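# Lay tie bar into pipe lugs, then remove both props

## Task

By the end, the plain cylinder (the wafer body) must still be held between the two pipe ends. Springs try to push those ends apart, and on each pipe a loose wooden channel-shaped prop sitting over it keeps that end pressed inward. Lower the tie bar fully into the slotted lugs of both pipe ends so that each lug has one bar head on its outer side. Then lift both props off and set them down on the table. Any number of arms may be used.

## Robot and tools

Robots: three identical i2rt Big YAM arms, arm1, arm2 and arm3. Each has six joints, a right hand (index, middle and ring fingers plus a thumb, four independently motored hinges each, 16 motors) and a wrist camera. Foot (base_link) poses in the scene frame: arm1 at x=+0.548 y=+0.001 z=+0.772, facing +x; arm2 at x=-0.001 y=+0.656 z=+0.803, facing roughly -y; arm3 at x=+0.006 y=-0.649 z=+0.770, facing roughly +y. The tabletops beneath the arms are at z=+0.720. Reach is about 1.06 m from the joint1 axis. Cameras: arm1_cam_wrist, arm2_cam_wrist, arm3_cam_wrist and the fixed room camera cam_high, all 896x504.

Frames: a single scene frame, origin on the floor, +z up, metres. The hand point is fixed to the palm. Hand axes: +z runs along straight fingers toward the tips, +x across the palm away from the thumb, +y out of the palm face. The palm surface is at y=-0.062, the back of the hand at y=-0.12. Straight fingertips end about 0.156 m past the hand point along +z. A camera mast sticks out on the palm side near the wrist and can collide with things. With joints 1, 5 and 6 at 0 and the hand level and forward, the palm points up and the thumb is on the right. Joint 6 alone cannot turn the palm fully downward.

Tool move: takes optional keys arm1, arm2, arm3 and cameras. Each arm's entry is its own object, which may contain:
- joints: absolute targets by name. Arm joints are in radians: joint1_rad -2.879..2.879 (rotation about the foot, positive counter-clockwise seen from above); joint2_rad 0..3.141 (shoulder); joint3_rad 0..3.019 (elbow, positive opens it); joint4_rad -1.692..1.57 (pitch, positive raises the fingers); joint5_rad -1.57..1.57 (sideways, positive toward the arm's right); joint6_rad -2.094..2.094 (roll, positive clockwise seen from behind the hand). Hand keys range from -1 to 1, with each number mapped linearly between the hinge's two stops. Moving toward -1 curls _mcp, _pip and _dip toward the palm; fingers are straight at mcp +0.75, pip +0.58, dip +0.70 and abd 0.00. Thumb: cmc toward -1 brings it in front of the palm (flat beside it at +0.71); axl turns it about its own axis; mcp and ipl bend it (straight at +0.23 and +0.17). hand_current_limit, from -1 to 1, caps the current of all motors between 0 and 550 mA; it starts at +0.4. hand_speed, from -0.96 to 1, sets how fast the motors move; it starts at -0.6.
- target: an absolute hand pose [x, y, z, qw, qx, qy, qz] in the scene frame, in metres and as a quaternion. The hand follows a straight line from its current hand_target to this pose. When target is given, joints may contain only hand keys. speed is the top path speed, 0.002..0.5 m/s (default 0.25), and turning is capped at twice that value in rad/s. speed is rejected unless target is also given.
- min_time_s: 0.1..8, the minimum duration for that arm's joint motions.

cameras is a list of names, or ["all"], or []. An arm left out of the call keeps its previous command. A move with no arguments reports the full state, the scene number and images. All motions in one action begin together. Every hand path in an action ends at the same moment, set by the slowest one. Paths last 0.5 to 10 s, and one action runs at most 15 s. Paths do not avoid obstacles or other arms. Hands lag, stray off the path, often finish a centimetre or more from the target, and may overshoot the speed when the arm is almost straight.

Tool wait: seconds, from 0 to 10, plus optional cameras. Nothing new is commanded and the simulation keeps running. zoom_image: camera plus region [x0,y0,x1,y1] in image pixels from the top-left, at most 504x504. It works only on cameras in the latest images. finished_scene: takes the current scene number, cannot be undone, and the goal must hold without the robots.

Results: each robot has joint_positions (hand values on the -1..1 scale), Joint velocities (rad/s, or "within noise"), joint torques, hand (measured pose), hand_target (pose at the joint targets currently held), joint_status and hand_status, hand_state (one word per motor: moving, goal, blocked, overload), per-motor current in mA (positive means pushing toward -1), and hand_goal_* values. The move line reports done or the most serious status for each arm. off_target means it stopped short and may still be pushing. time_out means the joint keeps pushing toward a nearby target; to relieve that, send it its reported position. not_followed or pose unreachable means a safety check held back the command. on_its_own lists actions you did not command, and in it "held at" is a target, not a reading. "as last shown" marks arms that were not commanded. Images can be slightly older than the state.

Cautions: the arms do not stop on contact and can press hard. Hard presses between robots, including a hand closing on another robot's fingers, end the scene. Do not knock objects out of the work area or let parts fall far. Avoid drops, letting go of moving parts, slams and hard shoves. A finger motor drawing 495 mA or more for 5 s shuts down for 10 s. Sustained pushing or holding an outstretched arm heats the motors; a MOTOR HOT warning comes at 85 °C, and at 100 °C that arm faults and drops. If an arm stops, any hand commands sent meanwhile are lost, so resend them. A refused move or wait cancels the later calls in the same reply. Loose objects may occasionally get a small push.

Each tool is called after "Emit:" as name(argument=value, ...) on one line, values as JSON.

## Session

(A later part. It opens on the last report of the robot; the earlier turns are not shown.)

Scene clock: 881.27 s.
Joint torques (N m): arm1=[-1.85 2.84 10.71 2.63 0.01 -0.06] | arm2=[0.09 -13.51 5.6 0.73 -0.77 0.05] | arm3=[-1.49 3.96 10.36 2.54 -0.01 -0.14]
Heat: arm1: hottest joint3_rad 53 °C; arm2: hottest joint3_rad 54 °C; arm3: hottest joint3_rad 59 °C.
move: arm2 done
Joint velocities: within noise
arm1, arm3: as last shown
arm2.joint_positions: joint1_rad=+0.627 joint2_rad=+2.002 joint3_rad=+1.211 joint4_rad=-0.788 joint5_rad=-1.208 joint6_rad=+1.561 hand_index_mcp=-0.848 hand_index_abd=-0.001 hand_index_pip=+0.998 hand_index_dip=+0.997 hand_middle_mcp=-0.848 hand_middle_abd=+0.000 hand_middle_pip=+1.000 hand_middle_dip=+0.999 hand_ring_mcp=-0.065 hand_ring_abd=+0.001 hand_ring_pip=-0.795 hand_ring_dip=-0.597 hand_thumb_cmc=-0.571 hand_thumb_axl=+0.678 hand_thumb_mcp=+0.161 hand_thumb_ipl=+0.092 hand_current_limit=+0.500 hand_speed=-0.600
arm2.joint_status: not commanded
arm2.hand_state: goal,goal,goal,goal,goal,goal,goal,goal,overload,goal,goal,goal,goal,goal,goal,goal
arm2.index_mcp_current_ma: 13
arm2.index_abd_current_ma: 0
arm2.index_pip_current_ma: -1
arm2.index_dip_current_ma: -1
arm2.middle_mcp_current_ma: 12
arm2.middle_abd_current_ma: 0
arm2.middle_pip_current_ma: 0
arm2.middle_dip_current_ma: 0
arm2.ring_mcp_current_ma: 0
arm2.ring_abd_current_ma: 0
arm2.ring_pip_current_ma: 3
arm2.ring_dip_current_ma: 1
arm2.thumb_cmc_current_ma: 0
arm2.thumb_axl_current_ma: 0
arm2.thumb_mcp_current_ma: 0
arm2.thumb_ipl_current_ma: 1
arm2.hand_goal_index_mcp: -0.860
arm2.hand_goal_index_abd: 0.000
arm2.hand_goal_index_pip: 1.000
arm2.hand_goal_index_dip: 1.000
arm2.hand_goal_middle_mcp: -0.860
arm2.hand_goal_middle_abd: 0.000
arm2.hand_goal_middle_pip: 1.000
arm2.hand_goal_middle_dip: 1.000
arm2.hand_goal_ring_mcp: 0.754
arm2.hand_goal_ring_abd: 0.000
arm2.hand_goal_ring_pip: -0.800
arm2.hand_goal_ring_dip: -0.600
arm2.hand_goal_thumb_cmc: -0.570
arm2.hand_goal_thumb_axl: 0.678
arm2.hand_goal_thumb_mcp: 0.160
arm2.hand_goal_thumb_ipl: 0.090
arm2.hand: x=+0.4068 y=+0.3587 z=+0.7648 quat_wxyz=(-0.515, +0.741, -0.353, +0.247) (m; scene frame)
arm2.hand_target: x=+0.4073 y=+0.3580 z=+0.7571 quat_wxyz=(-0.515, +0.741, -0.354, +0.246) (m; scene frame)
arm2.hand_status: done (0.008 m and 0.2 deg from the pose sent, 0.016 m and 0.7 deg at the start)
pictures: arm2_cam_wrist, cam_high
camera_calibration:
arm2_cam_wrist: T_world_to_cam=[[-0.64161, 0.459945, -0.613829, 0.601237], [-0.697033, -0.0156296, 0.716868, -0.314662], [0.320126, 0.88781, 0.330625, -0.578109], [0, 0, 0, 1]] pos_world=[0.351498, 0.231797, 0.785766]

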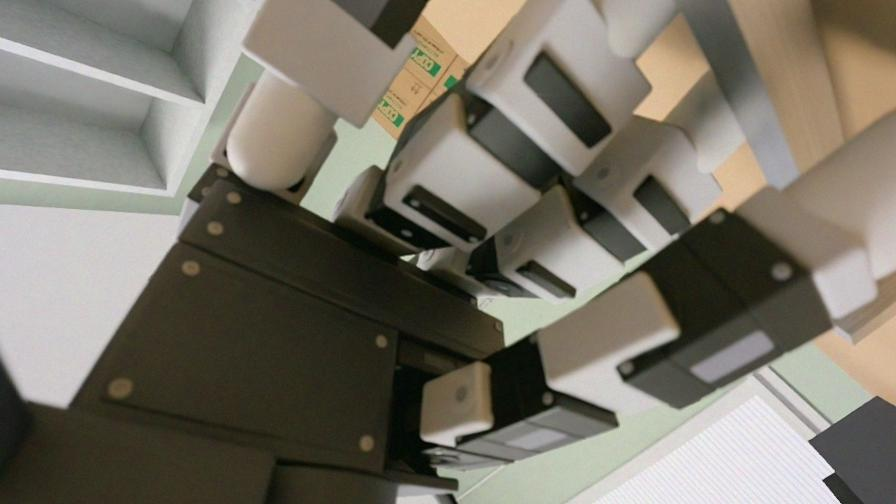

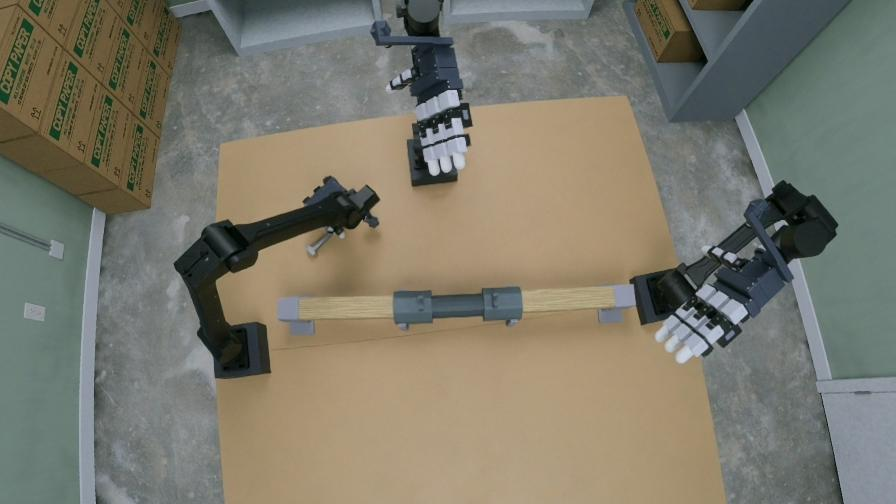

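Emit:
move(arm2={"joints":{"hand_index_mcp":-0.95,"hand_middle_mcp":-0.95,"hand_thumb_mcp":0.0,"hand_thumb_ipl":-0.05,"hand_current_limit":0.7}}, cameras=["arm2_cam_wrist","cam_high"])

Emit:
zoom_image(camera="cam_high", region=[270, 170, 400, 280])

Scene clock: 890.70 s.
Joint torques (N m): arm1=[-2.2 2.26 10.7 2.78 -0.04 -0.08] | arm2=[-0.03 -13.51 5.6 0.75 -0.82 0.06] | arm3=[-1.44 4.01 10.39 2.58 -0.02 -0.12]
Heat: arm1: hottest joint3_rad 53 °C; arm2: hottest joint3_rad 54 °C; arm3: hottest joint3_rad 59 °C.
move: arm2 off_target
Joint velocities: within noise
arm1, arm3: as last shown
arm2.joint_positions: joint1_rad=+0.627 joint2_rad=+2.002 joint3_rad=+1.211 joint4_rad=-0.788 joint5_rad=-1.207 joint6_rad=+1.561 hand_index_mcp=-0.899 hand_index_abd=-0.001 hand_index_pip=+1.000 hand_index_dip=+1.000 hand_middle_mcp=-0.910 hand_middle_abd=+0.000 hand_middle_pip=+1.000 hand_middle_dip=+1.000 hand_ring_mcp=-0.065 hand_ring_abd=+0.001 hand_ring_pip=-0.795 hand_ring_dip=-0.597 hand_thumb_cmc=-0.571 hand_thumb_axl=+0.678 hand_thumb_mcp=+0.108 hand_thumb_ipl=+0.032 hand_current_limit=+0.700 hand_speed=-0.600
arm2.joint_status: hand_index_mcp off_target (ended at -0.899, target -0.950); hand_middle_mcp off_target (ended at -0.910, target -0.950); hand_thumb_mcp off_target (ended at +0.108, target +0.000); hand_thumb_ipl off_target (ended at +0.032, target -0.050); the others done
arm2.hand_state: blocked,goal,goal,goal,blocked,goal,goal,goal,overload,goal,goal,goal,goal,goal,blocked,blocked
arm2.index_mcp_current_ma: 107
arm2.index_abd_current_ma: 0
arm2.index_pip_current_ma: 0
arm2.index_dip_current_ma: 0
arm2.middle_mcp_current_ma: 75
arm2.middle_abd_current_ma: 0
arm2.middle_pip_current_ma: 0
arm2.middle_dip_current_ma: 0
arm2.ring_mcp_current_ma: 0
arm2.ring_abd_current_ma: 0
arm2.ring_pip_current_ma: 3
arm2.ring_dip_current_ma: 1
arm2.thumb_cmc_current_ma: 0
arm2.thumb_axl_current_ma: 0
arm2.thumb_mcp_current_ma: 445
arm2.thumb_ipl_current_ma: 312
arm2.hand_goal_index_mcp: -0.950
arm2.hand_goal_index_abd: 0.000
arm2.hand_goal_index_pip: 1.000
arm2.hand_goal_index_dip: 1.000
arm2.hand_goal_middle_mcp: -0.950
arm2.hand_goal_middle_abd: 0.000
arm2.hand_goal_middle_pip: 1.000
arm2.hand_goal_middle_dip: 1.000
arm2.hand_goal_ring_mcp: 0.754
arm2.hand_goal_ring_abd: 0.000
arm2.hand_goal_ring_pip: -0.800
arm2.hand_goal_ring_dip: -0.600
arm2.hand_goal_thumb_cmc: -0.570
arm2.hand_goal_thumb_axl: 0.678
arm2.hand_goal_thumb_mcp: 0.000
arm2.hand_goal_thumb_ipl: -0.050
arm2.hand: x=+0.4067 y=+0.3586 z=+0.7645 quat_wxyz=(-0.515, +0.741, -0.353, +0.247) (m; scene frame)
arm2.hand_target: x=+0.4072 y=+0.3579 z=+0.7571 quat_wxyz=(-0.515, +0.741, -0.354, +0.246) (m; scene frame)
arm2.hand_status: not commanded
pictures: arm2_cam_wrist, cam_high
camera_calibration:
arm2_cam_wrist: T_world_to_cam=[[-0.642164, 0.459539, -0.613554, 0.601169], [-0.69638, -0.0151379, 0.717514, -0.31544], [0.320438, 0.888028, 0.329735, -0.577383], [0, 0, 0, 1]] pos_world=[0.351398, 0.231697, 0.785566]

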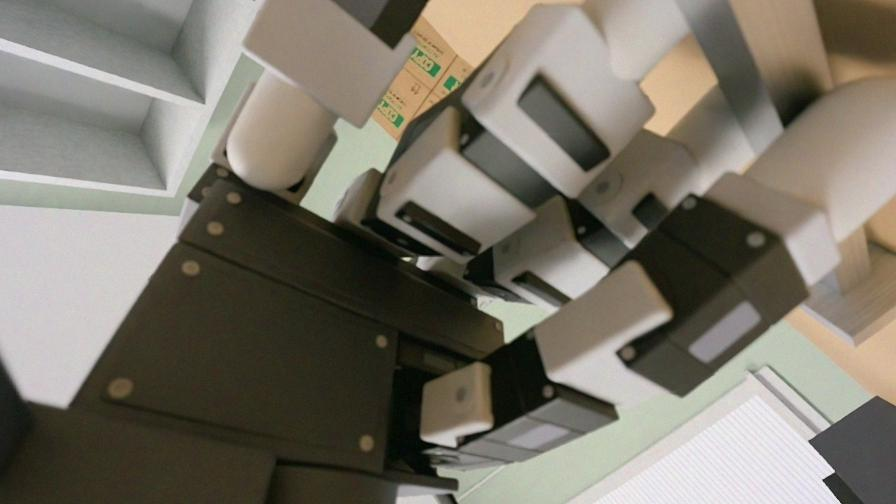

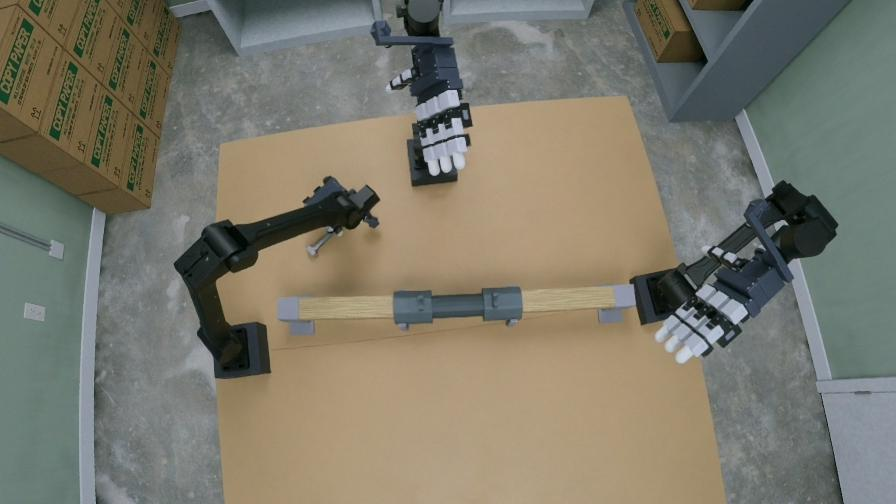

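Scaled by 3.877 from the camera's 896x504 image, which has a finer 1280x720 frame.

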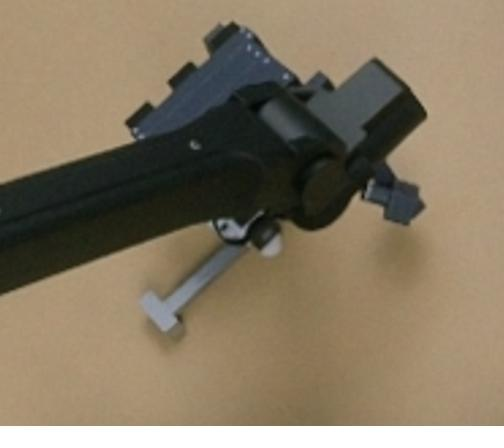

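Emit:
move(arm2={"target":[0.4074,0.3579,0.80,-0.5149,0.7409,-0.3541,0.2461],"speed":0.05}, cameras=["arm2_cam_wrist","cam_high"])

Emit:
move(arm2={"target":[0.4074,0.3579,0.88,-0.5149,0.7409,-0.3541,0.2461],"speed":0.08}, cameras=["arm2_cam_wrist","cam_high"])

Emit:
zoom_image(camera="cam_high", region=[270, 170, 400, 280])

Scene clock: 901.23 s.
Joint torques (N m): arm1=[-1.32 2.37 10.66 2.78 -0.01 -0.04] | arm2=[0.09 -16.56 6.67 -0.43 -0.89 0.11] | arm3=[-1.49 3.96 10.37 2.56 -0.02 -0.14]
Heat: arm1: hottest joint3_rad 53 °C; arm2: hottest joint3_rad 53 °C; arm3: hottest joint3_rad 59 °C.
move: arm2 off_target
Joint velocities: within noise
arm1, arm3: as last shown
arm2.joint_positions: joint1_rad=+0.627 joint2_rad=+1.969 joint3_rad=+1.211 joint4_rad=-0.853 joint5_rad=-1.206 joint6_rad=+1.561 hand_index_mcp=-0.892 hand_index_abd=-0.001 hand_index_pip=+1.000 hand_index_dip=+1.000 hand_middle_mcp=-0.910 hand_middle_abd=+0.000 hand_middle_pip=+1.000 hand_middle_dip=+1.000 hand_ring_mcp=-0.065 hand_ring_abd=+0.001 hand_ring_pip=-0.795 hand_ring_dip=-0.597 hand_thumb_cmc=-0.570 hand_thumb_axl=+0.678 hand_thumb_mcp=+0.108 hand_thumb_ipl=+0.027 hand_current_limit=+0.700 hand_speed=-0.600
arm2.joint_status: not commanded
arm2.hand_state: blocked,goal,goal,goal,blocked,goal,goal,goal,overload,goal,goal,goal,goal,goal,blocked,blocked
arm2.index_mcp_current_ma: 130
arm2.index_abd_current_ma: 0
arm2.index_pip_current_ma: 0
arm2.index_dip_current_ma: 0
arm2.middle_mcp_current_ma: 75
arm2.middle_abd_current_ma: 0
arm2.middle_pip_current_ma: 0
arm2.middle_dip_current_ma: 0
arm2.ring_mcp_current_ma: 0
arm2.ring_abd_current_ma: 0
arm2.ring_pip_current_ma: 3
arm2.ring_dip_current_ma: 1
arm2.thumb_cmc_current_ma: 0
arm2.thumb_axl_current_ma: 0
arm2.thumb_mcp_current_ma: 445
arm2.thumb_ipl_current_ma: 284
arm2.hand_goal_index_mcp: -0.950
arm2.hand_goal_index_abd: 0.000
arm2.hand_goal_index_pip: 1.000
arm2.hand_goal_index_dip: 1.000
arm2.hand_goal_middle_mcp: -0.950
arm2.hand_goal_middle_abd: 0.000
arm2.hand_goal_middle_pip: 1.000
arm2.hand_goal_middle_dip: 1.000
arm2.hand_goal_ring_mcp: 0.754
arm2.hand_goal_ring_abd: 0.000
arm2.hand_goal_ring_pip: -0.800
arm2.hand_goal_ring_dip: -0.600
arm2.hand_goal_thumb_cmc: -0.570
arm2.hand_goal_thumb_axl: 0.678
arm2.hand_goal_thumb_mcp: 0.000
arm2.hand_goal_thumb_ipl: -0.050
arm2.hand: x=+0.4010 y=+0.3651 z=+0.7813 quat_wxyz=(-0.520, +0.738, -0.361, +0.235) (m; scene frame)
arm2.hand_target: x=+0.4072 y=+0.3582 z=+0.7999 quat_wxyz=(-0.515, +0.741, -0.354, +0.246) (m; scene frame)
arm2.hand_status: off_target (0.021 m and 1.6 deg from the pose sent, 0.035 m and 0.2 deg at the start)
pictures: arm2_cam_wrist, cam_high
camera_calibration:
arm2_cam_wrist: T_world_to_cam=[[-0.654957, 0.473619, -0.588826, 0.585548], [-0.681113, -0.0325157, 0.731456, -0.342001], [0.327285, 0.88013, 0.343884, -0.597784], [0, 0, 0, 1]] pos_world=[0.346212, 0.23768, 0.800513]

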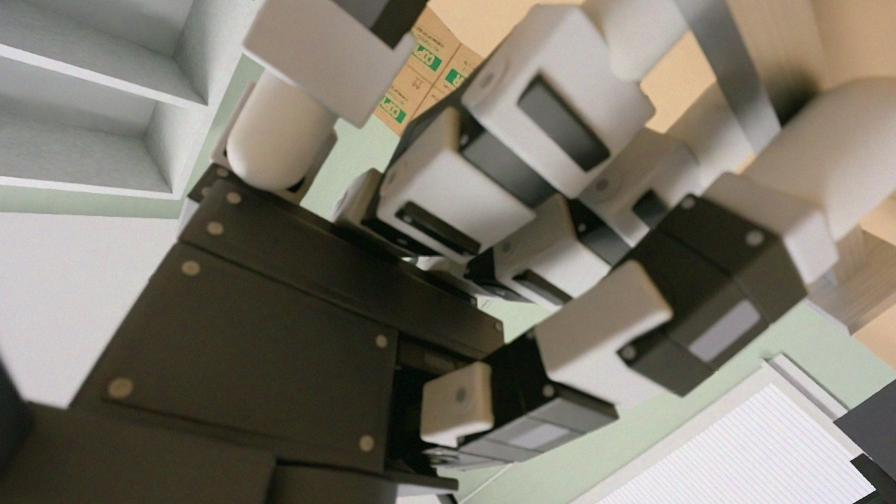

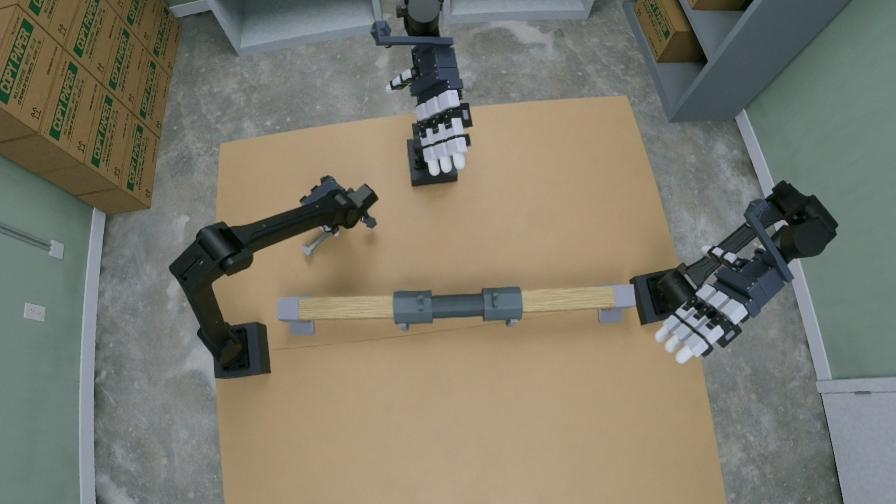

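Scene clock: 903.03 s.
Joint torques (N m): arm1=[-0.67 2.37 10.62 2.71 0.02 -0.03] | arm2=[0.26 -15.62 9.8 -0.47 -0.9 0.16] | arm3=[-1.49 3.96 10.36 2.56 -0.01 -0.13]
Heat: arm1: hottest joint3_rad 53 °C; arm2: hottest joint3_rad 54 °C; arm3: hottest joint3_rad 59 °C.
move: arm2 off_target
Joint velocities: within noise
arm1, arm3: as last shown
arm2.joint_positions: joint1_rad=+0.627 joint2_rad=+1.840 joint3_rad=+1.240 joint4_rad=-1.035 joint5_rad=-1.206 joint6_rad=+1.561 hand_index_mcp=-0.892 hand_index_abd=-0.001 hand_index_pip=+1.000 hand_index_dip=+1.000 hand_middle_mcp=-0.910 hand_middle_abd=+0.000 hand_middle_pip=+1.000 hand_middle_dip=+1.000 hand_ring_mcp=-0.065 hand_ring_abd=+0.001 hand_ring_pip=-0.795 hand_ring_dip=-0.597 hand_thumb_cmc=-0.570 hand_thumb_axl=+0.678 hand_thumb_mcp=+0.108 hand_thumb_ipl=+0.027 hand_current_limit=+0.700 hand_speed=-0.600
arm2.joint_status: not commanded
arm2.hand_state: blocked,goal,goal,goal,blocked,goal,goal,goal,overload,goal,goal,goal,goal,goal,blocked,blocked
arm2.index_mcp_current_ma: 130
arm2.index_abd_current_ma: 0
arm2.index_pip_current_ma: 0
arm2.index_dip_current_ma: 0
arm2.middle_mcp_current_ma: 75
arm2.middle_abd_current_ma: 0
arm2.middle_pip_current_ma: 0
arm2.middle_dip_current_ma: 0
arm2.ring_mcp_current_ma: 0
arm2.ring_abd_current_ma: 0
arm2.ring_pip_current_ma: 3
arm2.ring_dip_current_ma: 1
arm2.thumb_cmc_current_ma: 0
arm2.thumb_axl_current_ma: 0
arm2.thumb_mcp_current_ma: 445
arm2.thumb_ipl_current_ma: 284
arm2.hand_goal_index_mcp: -0.950
arm2.hand_goal_index_abd: 0.000
arm2.hand_goal_index_pip: 1.000
arm2.hand_goal_index_dip: 1.000
arm2.hand_goal_middle_mcp: -0.950
arm2.hand_goal_middle_abd: 0.000
arm2.hand_goal_middle_pip: 1.000
arm2.hand_goal_middle_dip: 1.000
arm2.hand_goal_ring_mcp: 0.754
arm2.hand_goal_ring_abd: 0.000
arm2.hand_goal_ring_pip: -0.800
arm2.hand_goal_ring_dip: -0.600
arm2.hand_goal_thumb_cmc: -0.570
arm2.hand_goal_thumb_axl: 0.678
arm2.hand_goal_thumb_mcp: 0.000
arm2.hand_goal_thumb_ipl: -0.050
arm2.hand: x=+0.3938 y=+0.3730 z=+0.8531 quat_wxyz=(-0.524, +0.734, -0.367, +0.226) (m; scene frame)
arm2.hand_target: x=+0.4065 y=+0.3589 z=+0.8802 quat_wxyz=(-0.515, +0.741, -0.354, +0.246) (m; scene frame)
arm2.hand_status: off_target (0.034 m and 3.0 deg from the pose sent, 0.099 m and 1.6 deg at the start)
pictures: arm2_cam_wrist, cam_high
camera_calibration:
arm2_cam_wrist: T_world_to_cam=[[-0.663887, 0.484496, -0.569665, 0.60242], [-0.669888, -0.0466716, 0.740993, -0.40639], [0.332421, 0.873548, 0.355543, -0.636603], [0, 0, 0, 1]] pos_world=[0.339323, 0.245266, 0.87065]

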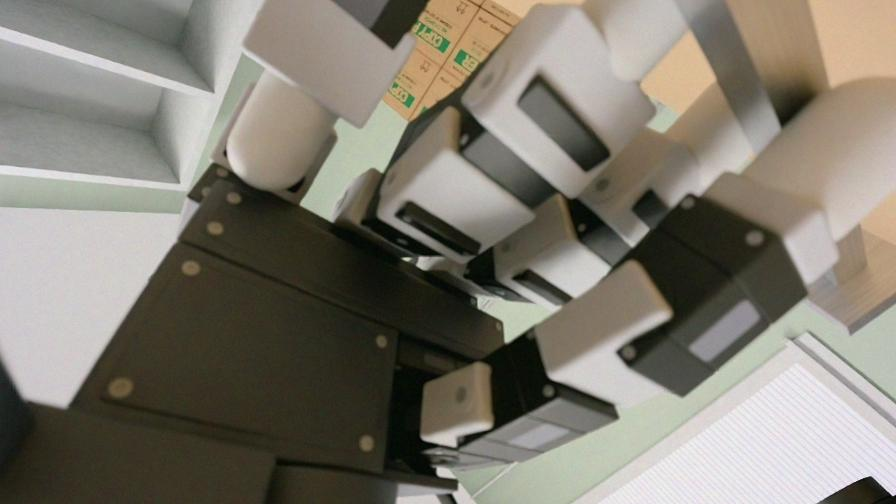

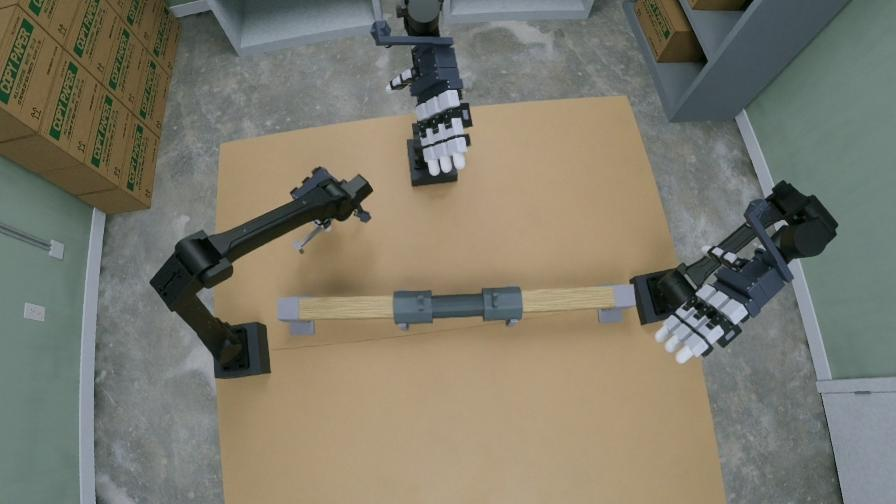

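Scaled by 3.877 from the camera's 896x504 image, which has a finer 1280x720 frame.

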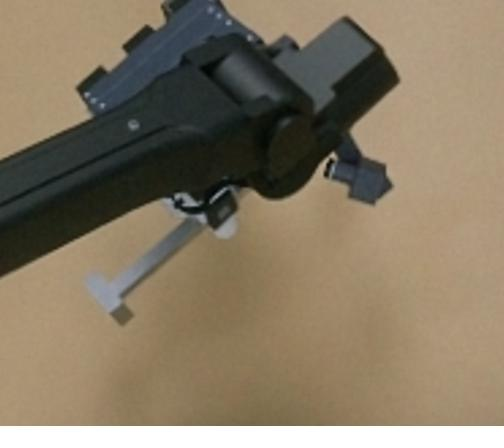

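Emit:
move(arm2={"target":[0.38,0.34,1.03,-0.5149,0.7409,-0.3541,0.2461],"speed":0.15})

Emit:
move(arm2={"target":[0.115,0.0,1.02,-0.38625,0.55587,-0.60451,0.42004],"speed":0.15}, cameras=["all"])

Emit:
zoom_image(camera="cam_high", region=[370, 230, 570, 370])

Scene clock: 924.60 s.
Joint torques (N m): arm1=[-1.44 1.67 10.54 3.04 -0.07 -0.11] | arm2=[-1.03 -14.39 11.4 -0.73 -0.91 -0.06] | arm3=[-1.55 3.9 10.35 2.56 -0.01 -0.13]
Heat: arm1: hottest joint3_rad 53 °C; arm2: hottest joint3_rad 59 °C; arm3: hottest joint3_rad 59 °C.
move: arm2 off_target
Joint velocities: within noise
arm1, arm3: as last shown
arm2.joint_positions: joint1_rad=+0.580 joint2_rad=+1.723 joint3_rad=+1.500 joint4_rad=-1.565 joint5_rad=-1.199 joint6_rad=+1.411 hand_index_mcp=-0.892 hand_index_abd=-0.001 hand_index_pip=+1.000 hand_index_dip=+1.000 hand_middle_mcp=-0.910 hand_middle_abd=+0.000 hand_middle_pip=+1.000 hand_middle_dip=+1.000 hand_ring_mcp=-0.065 hand_ring_abd=+0.001 hand_ring_pip=-0.795 hand_ring_dip=-0.597 hand_thumb_cmc=-0.570 hand_thumb_axl=+0.678 hand_thumb_mcp=+0.108 hand_thumb_ipl=+0.027 hand_current_limit=+0.700 hand_speed=-0.600
arm2.joint_status: not commanded
arm2.hand_state: blocked,goal,goal,goal,blocked,goal,goal,goal,overload,goal,goal,goal,goal,goal,blocked,blocked
arm2.index_mcp_current_ma: 130
arm2.index_abd_current_ma: 0
arm2.index_pip_current_ma: 0
arm2.index_dip_current_ma: 0
arm2.middle_mcp_current_ma: 75
arm2.middle_abd_current_ma: 0
arm2.middle_pip_current_ma: 0
arm2.middle_dip_current_ma: 0
arm2.ring_mcp_current_ma: 0
arm2.ring_abd_current_ma: 0
arm2.ring_pip_current_ma: 3
arm2.ring_dip_current_ma: 1
arm2.thumb_cmc_current_ma: 0
arm2.thumb_axl_current_ma: 0
arm2.thumb_mcp_current_ma: 445
arm2.thumb_ipl_current_ma: 284
arm2.hand_goal_index_mcp: -0.950
arm2.hand_goal_index_abd: 0.000
arm2.hand_goal_index_pip: 1.000
arm2.hand_goal_index_dip: 1.000
arm2.hand_goal_middle_mcp: -0.950
arm2.hand_goal_middle_abd: 0.000
arm2.hand_goal_middle_pip: 1.000
arm2.hand_goal_middle_dip: 1.000
arm2.hand_goal_ring_mcp: 0.754
arm2.hand_goal_ring_abd: 0.000
arm2.hand_goal_ring_pip: -0.800
arm2.hand_goal_ring_dip: -0.600
arm2.hand_goal_thumb_cmc: -0.570
arm2.hand_goal_thumb_axl: 0.678
arm2.hand_goal_thumb_mcp: 0.000
arm2.hand_goal_thumb_ipl: -0.050
arm2.hand: x=+0.3748 y=+0.3568 z=+1.0039 quat_wxyz=(-0.528, +0.734, -0.367, +0.220) (m; scene frame)
arm2.hand_target: x=+0.3790 y=+0.3413 z=+1.0301 quat_wxyz=(-0.514, +0.741, -0.354, +0.246) (m; scene frame)
arm2.hand_status: off_target (0.031 m and 3.7 deg from the pose sent, 0.181 m and 3.0 deg at the start)
pictures: none

Scene clock: 928.57 s.
Joint torques (N m): arm1=[-1.08 1.67 10.86 3 0.07 -0.05] | arm2=[-0.15 -18.2 12.21 0.96 -0.87 0.28] | arm3=[-1.55 3.96 10.35 2.55 -0.02 -0.13]
Heat: arm1: hottest joint3_rad 53 °C; arm2: hottest joint3_rad 60 °C; arm3: hottest joint3_rad 59 °C.
move: arm2 off_target
Joint velocities: within noise
arm1: as last shown
arm2.joint_positions: joint1_rad=-0.071 joint2_rad=+2.090 joint3_rad=+2.053 joint4_rad=-1.442 joint5_rad=-1.202 joint6_rad=+1.721 hand_index_mcp=-0.892 hand_index_abd=-0.001 hand_index_pip=+1.000 hand_index_dip=+1.000 hand_middle_mcp=-0.910 hand_middle_abd=+0.000 hand_middle_pip=+1.000 hand_middle_dip=+1.000 hand_ring_mcp=-0.065 hand_ring_abd=+0.001 hand_ring_pip=-0.795 hand_ring_dip=-0.597 hand_thumb_cmc=-0.570 hand_thumb_axl=+0.678 hand_thumb_mcp=+0.108 hand_thumb_ipl=+0.027 hand_current_limit=+0.700 hand_speed=-0.600
arm2.joint_status: not commanded
arm2.hand_state: blocked,goal,goal,goal,blocked,goal,goal,goal,overload,goal,goal,goal,goal,goal,blocked,blocked
arm2.index_mcp_current_ma: 130
arm2.index_abd_current_ma: 0
arm2.index_pip_current_ma: 0
arm2.index_dip_current_ma: 0
arm2.middle_mcp_current_ma: 75
arm2.middle_abd_current_ma: 0
arm2.middle_pip_current_ma: 0
arm2.middle_dip_current_ma: 0
arm2.ring_mcp_current_ma: 0
arm2.ring_abd_current_ma: 0
arm2.ring_pip_current_ma: 3
arm2.ring_dip_current_ma: 1
arm2.thumb_cmc_current_ma: 0
arm2.thumb_axl_current_ma: 0
arm2.thumb_mcp_current_ma: 445
arm2.thumb_ipl_current_ma: 284
arm2.hand_goal_index_mcp: -0.950
arm2.hand_goal_index_abd: 0.000
arm2.hand_goal_index_pip: 1.000
arm2.hand_goal_index_dip: 1.000
arm2.hand_goal_middle_mcp: -0.950
arm2.hand_goal_middle_abd: 0.000
arm2.hand_goal_middle_pip: 1.000
arm2.hand_goal_middle_dip: 1.000
arm2.hand_goal_ring_mcp: 0.754
arm2.hand_goal_ring_abd: 0.000
arm2.hand_goal_ring_pip: -0.800
arm2.hand_goal_ring_dip: -0.600
arm2.hand_goal_thumb_cmc: -0.570
arm2.hand_goal_thumb_axl: 0.678
arm2.hand_goal_thumb_mcp: 0.000
arm2.hand_goal_thumb_ipl: -0.050
arm2.hand: x=+0.1166 y=+0.0174 z=+0.9994 quat_wxyz=(-0.403, +0.548, -0.612, +0.403) (m; scene frame)
arm2.hand_target: x=+0.1148 y=+0.0018 z=+1.0203 quat_wxyz=(-0.386, +0.556, -0.604, +0.421) (m; scene frame)
arm2.hand_status: off_target (0.027 m and 3.0 deg from the pose sent, 0.442 m and 44.4 deg at the start)
arm3.joint_positions: joint1_rad=+0.443 joint2_rad=+0.524 joint3_rad=+1.325 joint4_rad=-1.149 joint5_rad=-0.043 joint6_rad=+1.166 hand_index_mcp=+0.754 hand_index_abd=+0.001 hand_index_pip=+0.577 hand_index_dip=+0.696 hand_middle_mcp=+0.754 hand_middle_abd=+0.001 hand_middle_pip=+0.577 hand_middle_dip=+0.696 hand_ring_mcp=+0.754 hand_ring_abd=+0.001 hand_ring_pip=+0.577 hand_ring_dip=+0.696 hand_thumb_cmc=+0.714 hand_thumb_axl=+0.677 hand_thumb_mcp=+0.226 hand_thumb_ipl=+0.168 hand_current_limit=+0.400 hand_speed=-0.600
arm3.joint_status: not commanded
arm3.hand_state: goal,goal,goal,goal,goal,goal,goal,goal,goal,goal,goal,goal,goal,goal,goal,goal
arm3.index_mcp_current_ma: 0
arm3.index_abd_current_ma: 0
arm3.index_pip_current_ma: 0
arm3.index_dip_current_ma: 0
arm3.middle_mcp_current_ma: 0
arm3.middle_abd_current_ma: 0
arm3.middle_pip_current_ma: 0
arm3.middle_dip_current_ma: 0
arm3.ring_mcp_current_ma: 0
arm3.ring_abd_current_ma: 0
arm3.ring_pip_current_ma: 0
arm3.ring_dip_current_ma: 0
arm3.thumb_cmc_current_ma: 0
arm3.thumb_axl_current_ma: 0
arm3.thumb_mcp_current_ma: 0
arm3.thumb_ipl_current_ma: 0
arm3.hand_goal_index_mcp: 0.754
arm3.hand_goal_index_abd: 0.000
arm3.hand_goal_index_pip: 0.576
arm3.hand_goal_index_dip: 0.696
arm3.hand_goal_middle_mcp: 0.754
arm3.hand_goal_middle_abd: 0.000
arm3.hand_goal_middle_pip: 0.576
arm3.hand_goal_middle_dip: 0.696
arm3.hand_goal_ring_mcp: 0.754
arm3.hand_goal_ring_abd: 0.000
arm3.hand_goal_ring_pip: 0.576
arm3.hand_goal_ring_dip: 0.696
arm3.hand_goal_thumb_cmc: 0.714
arm3.hand_goal_thumb_axl: 0.678
arm3.hand_goal_thumb_mcp: 0.226
arm3.hand_goal_thumb_ipl: 0.168
arm3.hand: x=-0.0297 y=-0.4101 z=+1.3519 quat_wxyz=(-0.439, +0.259, +0.773, +0.379) (m; scene frame)
arm3.hand_target: x=-0.0277 y=-0.4139 z=+1.3638 quat_wxyz=(-0.447, +0.257, +0.765, +0.386) (m; scene frame)
arm3.hand_status: not commanded
pictures: arm1_cam_wrist, arm2_cam_wrist, arm3_cam_wrist, cam_high
camera_calibration:
arm1_cam_wrist: T_world_to_cam=[[0.0246854, 0.922684, -0.384765, 0.487379], [0.948057, -0.143706, -0.283789, 0.0409494], [-0.317141, -0.357774, -0.878305, 1.44155], [0, 0, 0, 1]] pos_world=[0.40632, 0.0719357, 1.46526]
arm2_cam_wrist: T_world_to_cam=[[-0.153652, 0.807183, -0.569954, 0.609143], [-0.517424, 0.425675, 0.742343, -0.744477], [0.841821, 0.40897, 0.35225, -0.333872], [0, 0, 0, 1]] pos_world=[-0.0105543, -0.0382403, 1.01745]
arm3_cam_wrist: T_world_to_cam=[[0.810214, 0.325278, -0.487593, 0.855092], [0.213913, -0.938597, -0.270695, -0.0694927], [-0.545705, 0.115019, -0.830046, 1.27389], [0, 0, 0, 1]] pos_world=[0.0172263, -0.489889, 1.45551]

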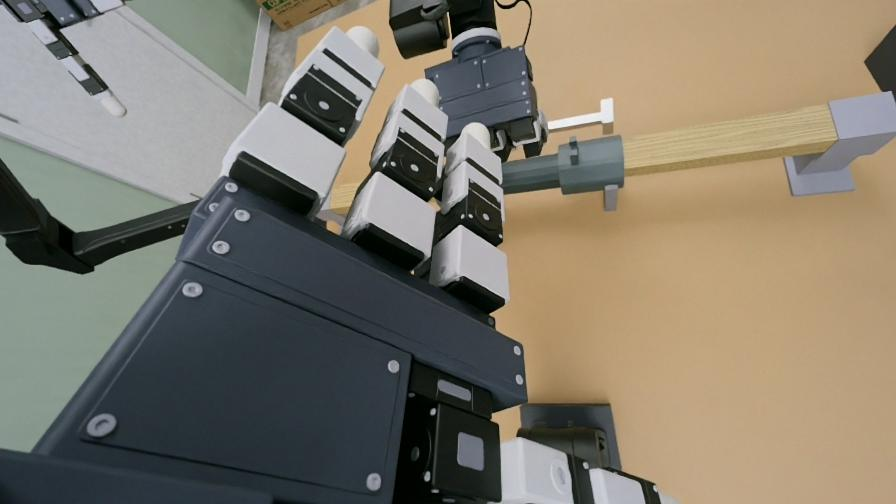

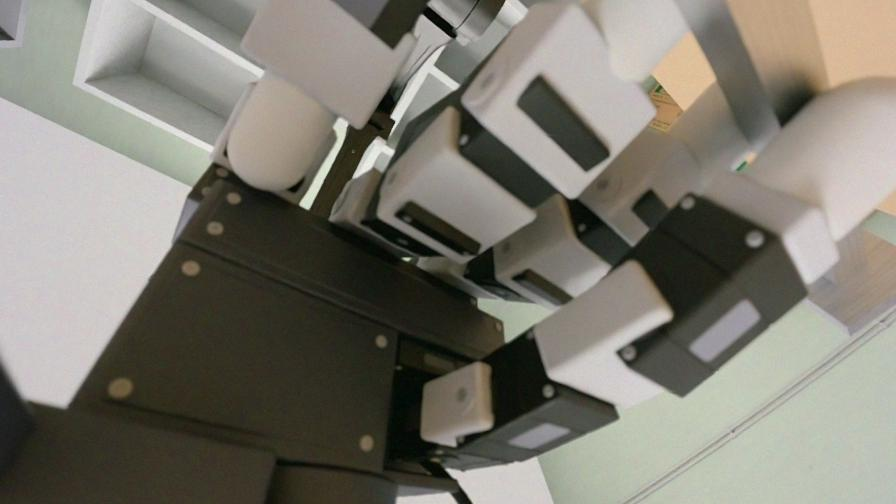

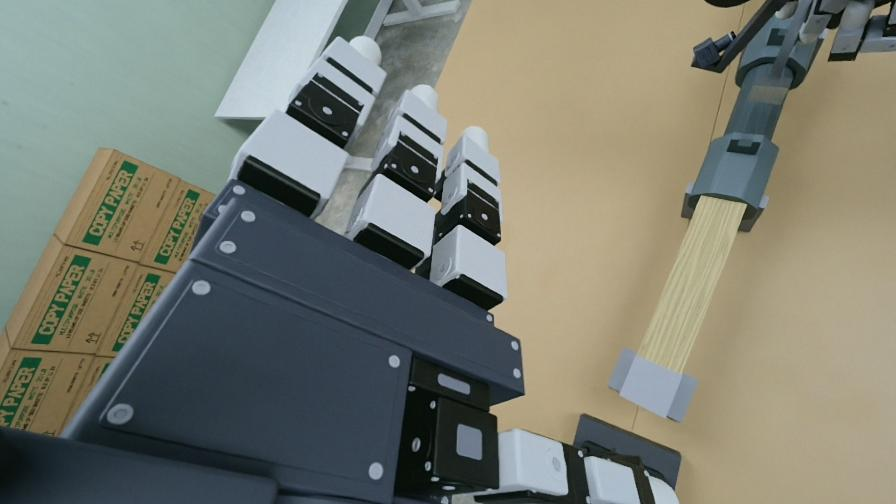

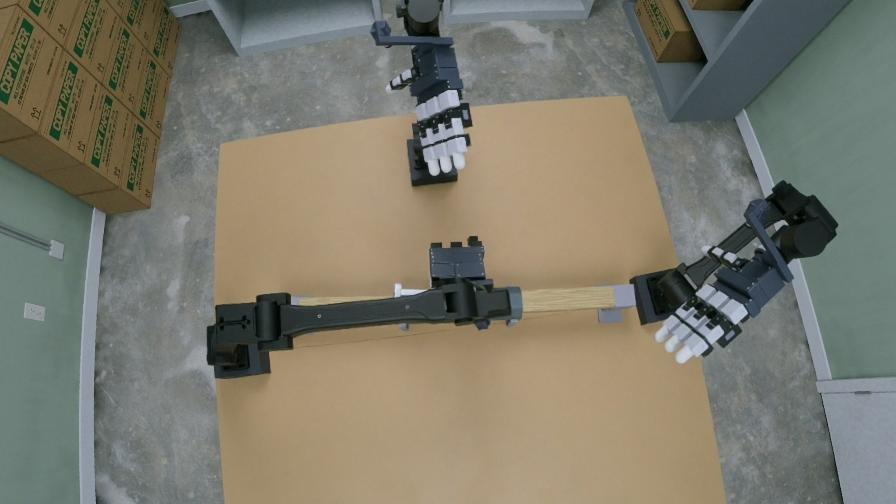

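Scaled by 2.520 from the camera's 896x504 image, which has a finer 1280x720 frame.

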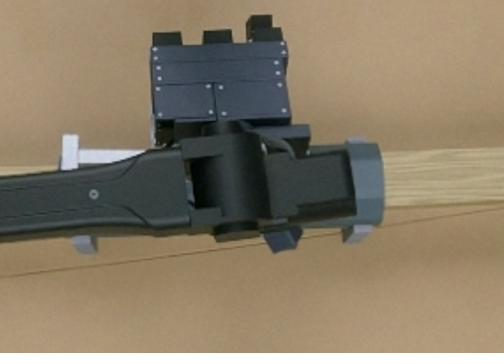

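Emit:
move(arm2={"target":[0.112,-0.025,1.00,-0.38625,0.55587,-0.60451,0.42004],"speed":0.1}, arm1={"joints":{"joint1_rad":0.183},"min_time_s":2}, cameras=["all"])

Emit:
zoom_image(camera="cam_high", region=[370, 250, 550, 350])

Emit:
zoom_image(camera="arm3_cam_wrist", region=[620, 0, 896, 240])

Scene clock: 957.73 s.
Joint torques (N m): arm1=[0.03 1.44 11.02 3.1 0.01 -0.09] | arm2=[-0.44 -19.31 12.29 0.02 -0.9 0.17] | arm3=[-1.38 3.9 10.4 2.55 -0.01 -0.13]
Heat: arm1: hottest joint3_rad 53 °C; arm2: hottest joint3_rad 68 °C; arm3: hottest joint3_rad 59 °C.
move: arm1 done; arm2 off_target
Joint velocities: within noise
arm1.joint_positions: joint1_rad=+0.171 joint2_rad=+0.529 joint3_rad=+1.363 joint4_rad=-1.256 joint5_rad=-0.064 joint6_rad=+1.052 hand_index_mcp=+0.755 hand_index_abd=+0.001 hand_index_pip=+0.577 hand_index_dip=+0.696 hand_middle_mcp=+0.755 hand_middle_abd=+0.001 hand_middle_pip=+0.577 hand_middle_dip=+0.696 hand_ring_mcp=+0.755 hand_ring_abd=+0.001 hand_ring_pip=+0.577 hand_ring_dip=+0.696 hand_thumb_cmc=+0.715 hand_thumb_axl=+0.677 hand_thumb_mcp=+0.226 hand_thumb_ipl=+0.168 hand_current_limit=+0.400 hand_speed=-0.600
arm1.joint_status: all done
arm1.hand_state: goal,goal,goal,goal,goal,goal,goal,goal,goal,goal,goal,goal,goal,goal,goal,goal
arm1.index_mcp_current_ma: 3
arm1.index_abd_current_ma: 1
arm1.index_pip_current_ma: 1
arm1.index_dip_current_ma: 0
arm1.middle_mcp_current_ma: 3
arm1.middle_abd_current_ma: 1
arm1.middle_pip_current_ma: 1
arm1.middle_dip_current_ma: 0
arm1.ring_mcp_current_ma: 3
arm1.ring_abd_current_ma: 1
arm1.ring_pip_current_ma: 1
arm1.ring_dip_current_ma: 0
arm1.thumb_cmc_current_ma: 2
arm1.thumb_axl_current_ma: -2
arm1.thumb_mcp_current_ma: 0
arm1.thumb_ipl_current_ma: -1
arm1.hand_goal_index_mcp: 0.754
arm1.hand_goal_index_abd: 0.000
arm1.hand_goal_index_pip: 0.576
arm1.hand_goal_index_dip: 0.696
arm1.hand_goal_middle_mcp: 0.754
arm1.hand_goal_middle_abd: 0.000
arm1.hand_goal_middle_pip: 0.576
arm1.hand_goal_middle_dip: 0.696
arm1.hand_goal_ring_mcp: 0.754
arm1.hand_goal_ring_abd: 0.000
arm1.hand_goal_ring_pip: 0.576
arm1.hand_goal_ring_dip: 0.696
arm1.hand_goal_thumb_cmc: 0.714
arm1.hand_goal_thumb_axl: 0.678
arm1.hand_goal_thumb_mcp: 0.226
arm1.hand_goal_thumb_ipl: 0.168
arm1.hand: x=+0.3150 y=+0.0370 z=+1.3528 quat_wxyz=(-0.540, -0.298, +0.784, +0.069) (m; scene frame)
arm1.hand_target: x=+0.3188 y=+0.0348 z=+1.3622 quat_wxyz=(-0.550, -0.300, +0.776, +0.067) (m; scene frame)
arm1.hand_status: not commanded
arm2.joint_positions: joint1_rad=-0.071 joint2_rad=+2.182 joint3_rad=+2.152 joint4_rad=-1.437 joint5_rad=-1.201 joint6_rad=+1.723 hand_index_mcp=-0.892 hand_index_abd=-0.001 hand_index_pip=+1.000 hand_index_dip=+1.000 hand_middle_mcp=-0.910 hand_middle_abd=+0.000 hand_middle_pip=+1.000 hand_middle_dip=+1.000 hand_ring_mcp=-0.065 hand_ring_abd=+0.001 hand_ring_pip=-0.795 hand_ring_dip=-0.597 hand_thumb_cmc=-0.570 hand_thumb_axl=+0.678 hand_thumb_mcp=+0.108 hand_thumb_ipl=+0.027 hand_current_limit=+0.700 hand_speed=-0.600
arm2.joint_status: not commanded
arm2.hand_state: blocked,goal,goal,goal,blocked,goal,goal,goal,overload,goal,goal,goal,goal,goal,blocked,blocked
arm2.index_mcp_current_ma: 130
arm2.index_abd_current_ma: 0
arm2.index_pip_current_ma: 0
arm2.index_dip_current_ma: 0
arm2.middle_mcp_current_ma: 75
arm2.middle_abd_current_ma: 0
arm2.middle_pip_current_ma: 0
arm2.middle_dip_current_ma: 0
arm2.ring_mcp_current_ma: 0
arm2.ring_abd_current_ma: 0
arm2.ring_pip_current_ma: 3
arm2.ring_dip_current_ma: 1
arm2.thumb_cmc_current_ma: 0
arm2.thumb_axl_current_ma: 0
arm2.thumb_mcp_current_ma: 445
arm2.thumb_ipl_current_ma: 284
arm2.hand_goal_index_mcp: -0.950
arm2.hand_goal_index_abd: 0.000
arm2.hand_goal_index_pip: 1.000
arm2.hand_goal_index_dip: 1.000
arm2.hand_goal_middle_mcp: -0.950
arm2.hand_goal_middle_abd: 0.000
arm2.hand_goal_middle_pip: 1.000
arm2.hand_goal_middle_dip: 1.000
arm2.hand_goal_ring_mcp: 0.754
arm2.hand_goal_ring_abd: 0.000
arm2.hand_goal_ring_pip: -0.800
arm2.hand_goal_ring_dip: -0.600
arm2.hand_goal_thumb_cmc: -0.570
arm2.hand_goal_thumb_axl: 0.678
arm2.hand_goal_thumb_mcp: 0.000
arm2.hand_goal_thumb_ipl: -0.050
arm2.hand: x=+0.1162 y=-0.0110 z=+0.9776 quat_wxyz=(-0.400, +0.550, -0.611, +0.406) (m; scene frame)
arm2.hand_target: x=+0.1118 y=-0.0235 z=+1.0002 quat_wxyz=(-0.385, +0.555, -0.605, +0.421) (m; scene frame)
arm2.hand_status: off_target (0.027 m and 2.4 deg from the pose sent, 0.043 m and 3.0 deg at the start)
arm3: as last shown
pictures: arm1_cam_wrist, arm2_cam_wrist, arm3_cam_wrist, cam_high
camera_calibration:
arm1_cam_wrist: T_world_to_cam=[[-0.121123, 0.915222, -0.384314, 0.566965], [0.958831, 0.00769207, -0.283874, 0.0350302], [-0.256852, -0.402876, -0.878475, 1.40872], [0, 0, 0, 1]] pos_world=[0.396918, 0.048373, 1.46537]
arm2_cam_wrist: T_world_to_cam=[[-0.153476, 0.80161, -0.577812, 0.627308], [-0.516395, 0.433478, 0.738535, -0.712809], [0.842485, 0.411726, 0.347419, -0.309515], [0, 0, 0, 1]] pos_world=[-0.0110524, -0.0664333, 0.996432]
arm3_cam_wrist: T_world_to_cam=[[0.810214, 0.325278, -0.487593, 0.855092], [0.213913, -0.938597, -0.270695, -0.0694927], [-0.545705, 0.115019, -0.830046, 1.27389], [0, 0, 0, 1]] pos_world=[0.0172263, -0.489889, 1.45551]

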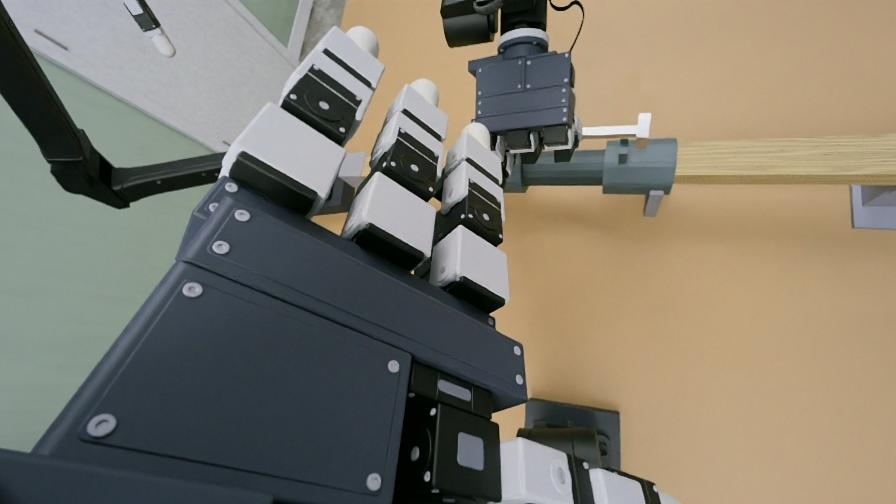

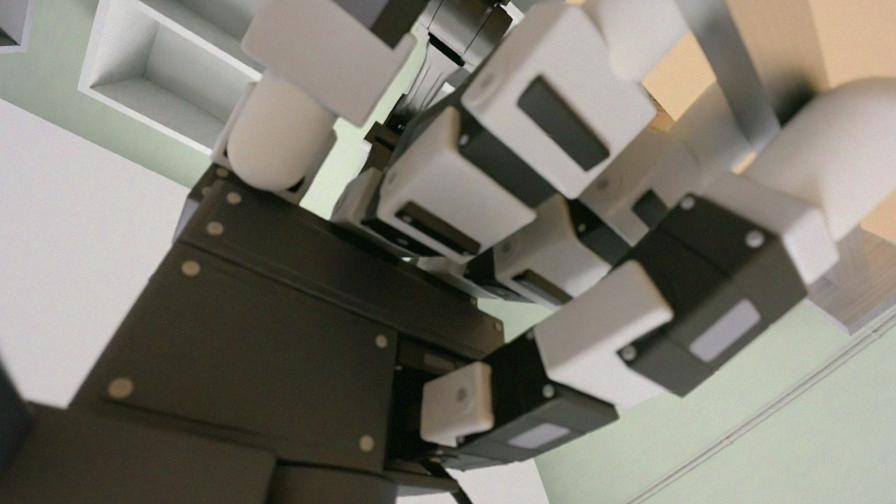

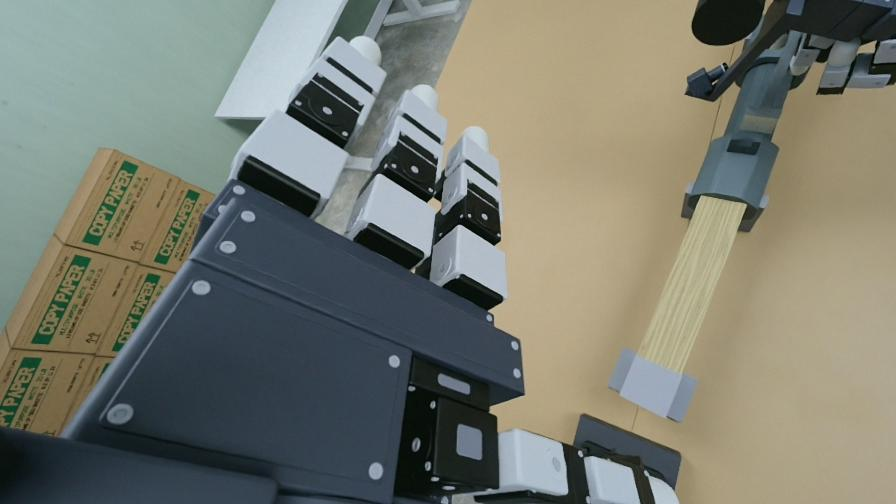

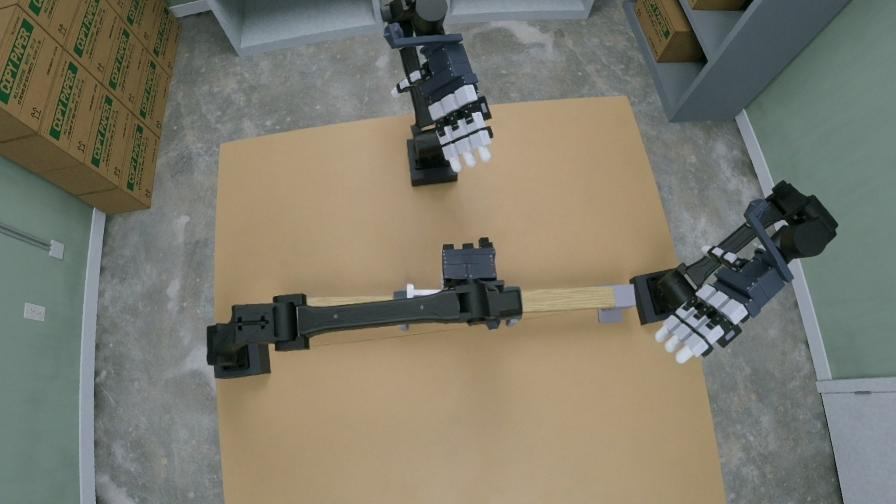

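Scaled by 2.800 from the camera's 896x504 image, which has a finer 1280x720 frame.

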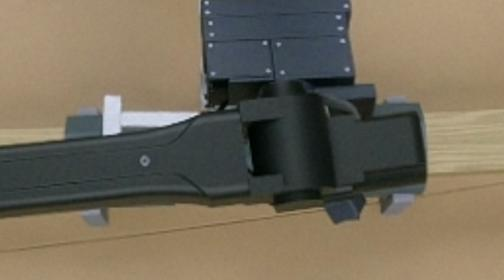

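Scaled by 1.826 from the camera's 896x504 image, which has a finer 1280x720 frame.

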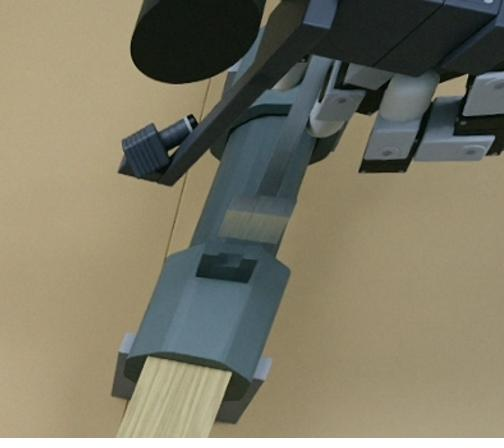

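Emit:
zoom_image(camera="arm3_cam_wrist", region=[690, 50, 810, 180])

Emit:
zoom_image(camera="arm1_cam_wrist", region=[480, 80, 720, 230])

Scaled by 3.877 from the camera's 896x504 image, which has a finer 1280x720 frame.

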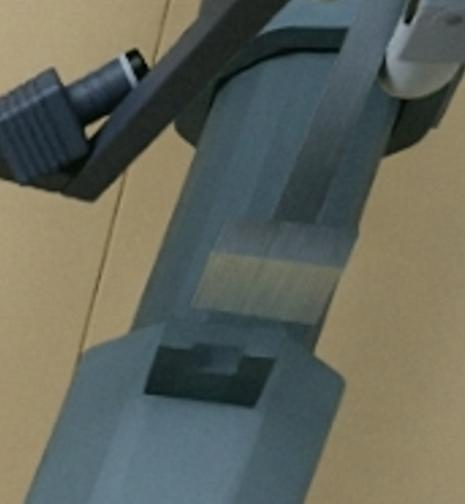

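Scaled by 2.100 from the camera's 896x504 image, which has a finer 1280x720 frame.

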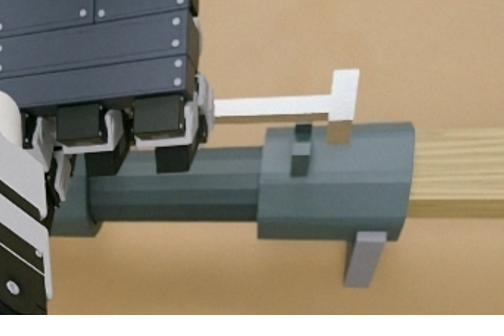

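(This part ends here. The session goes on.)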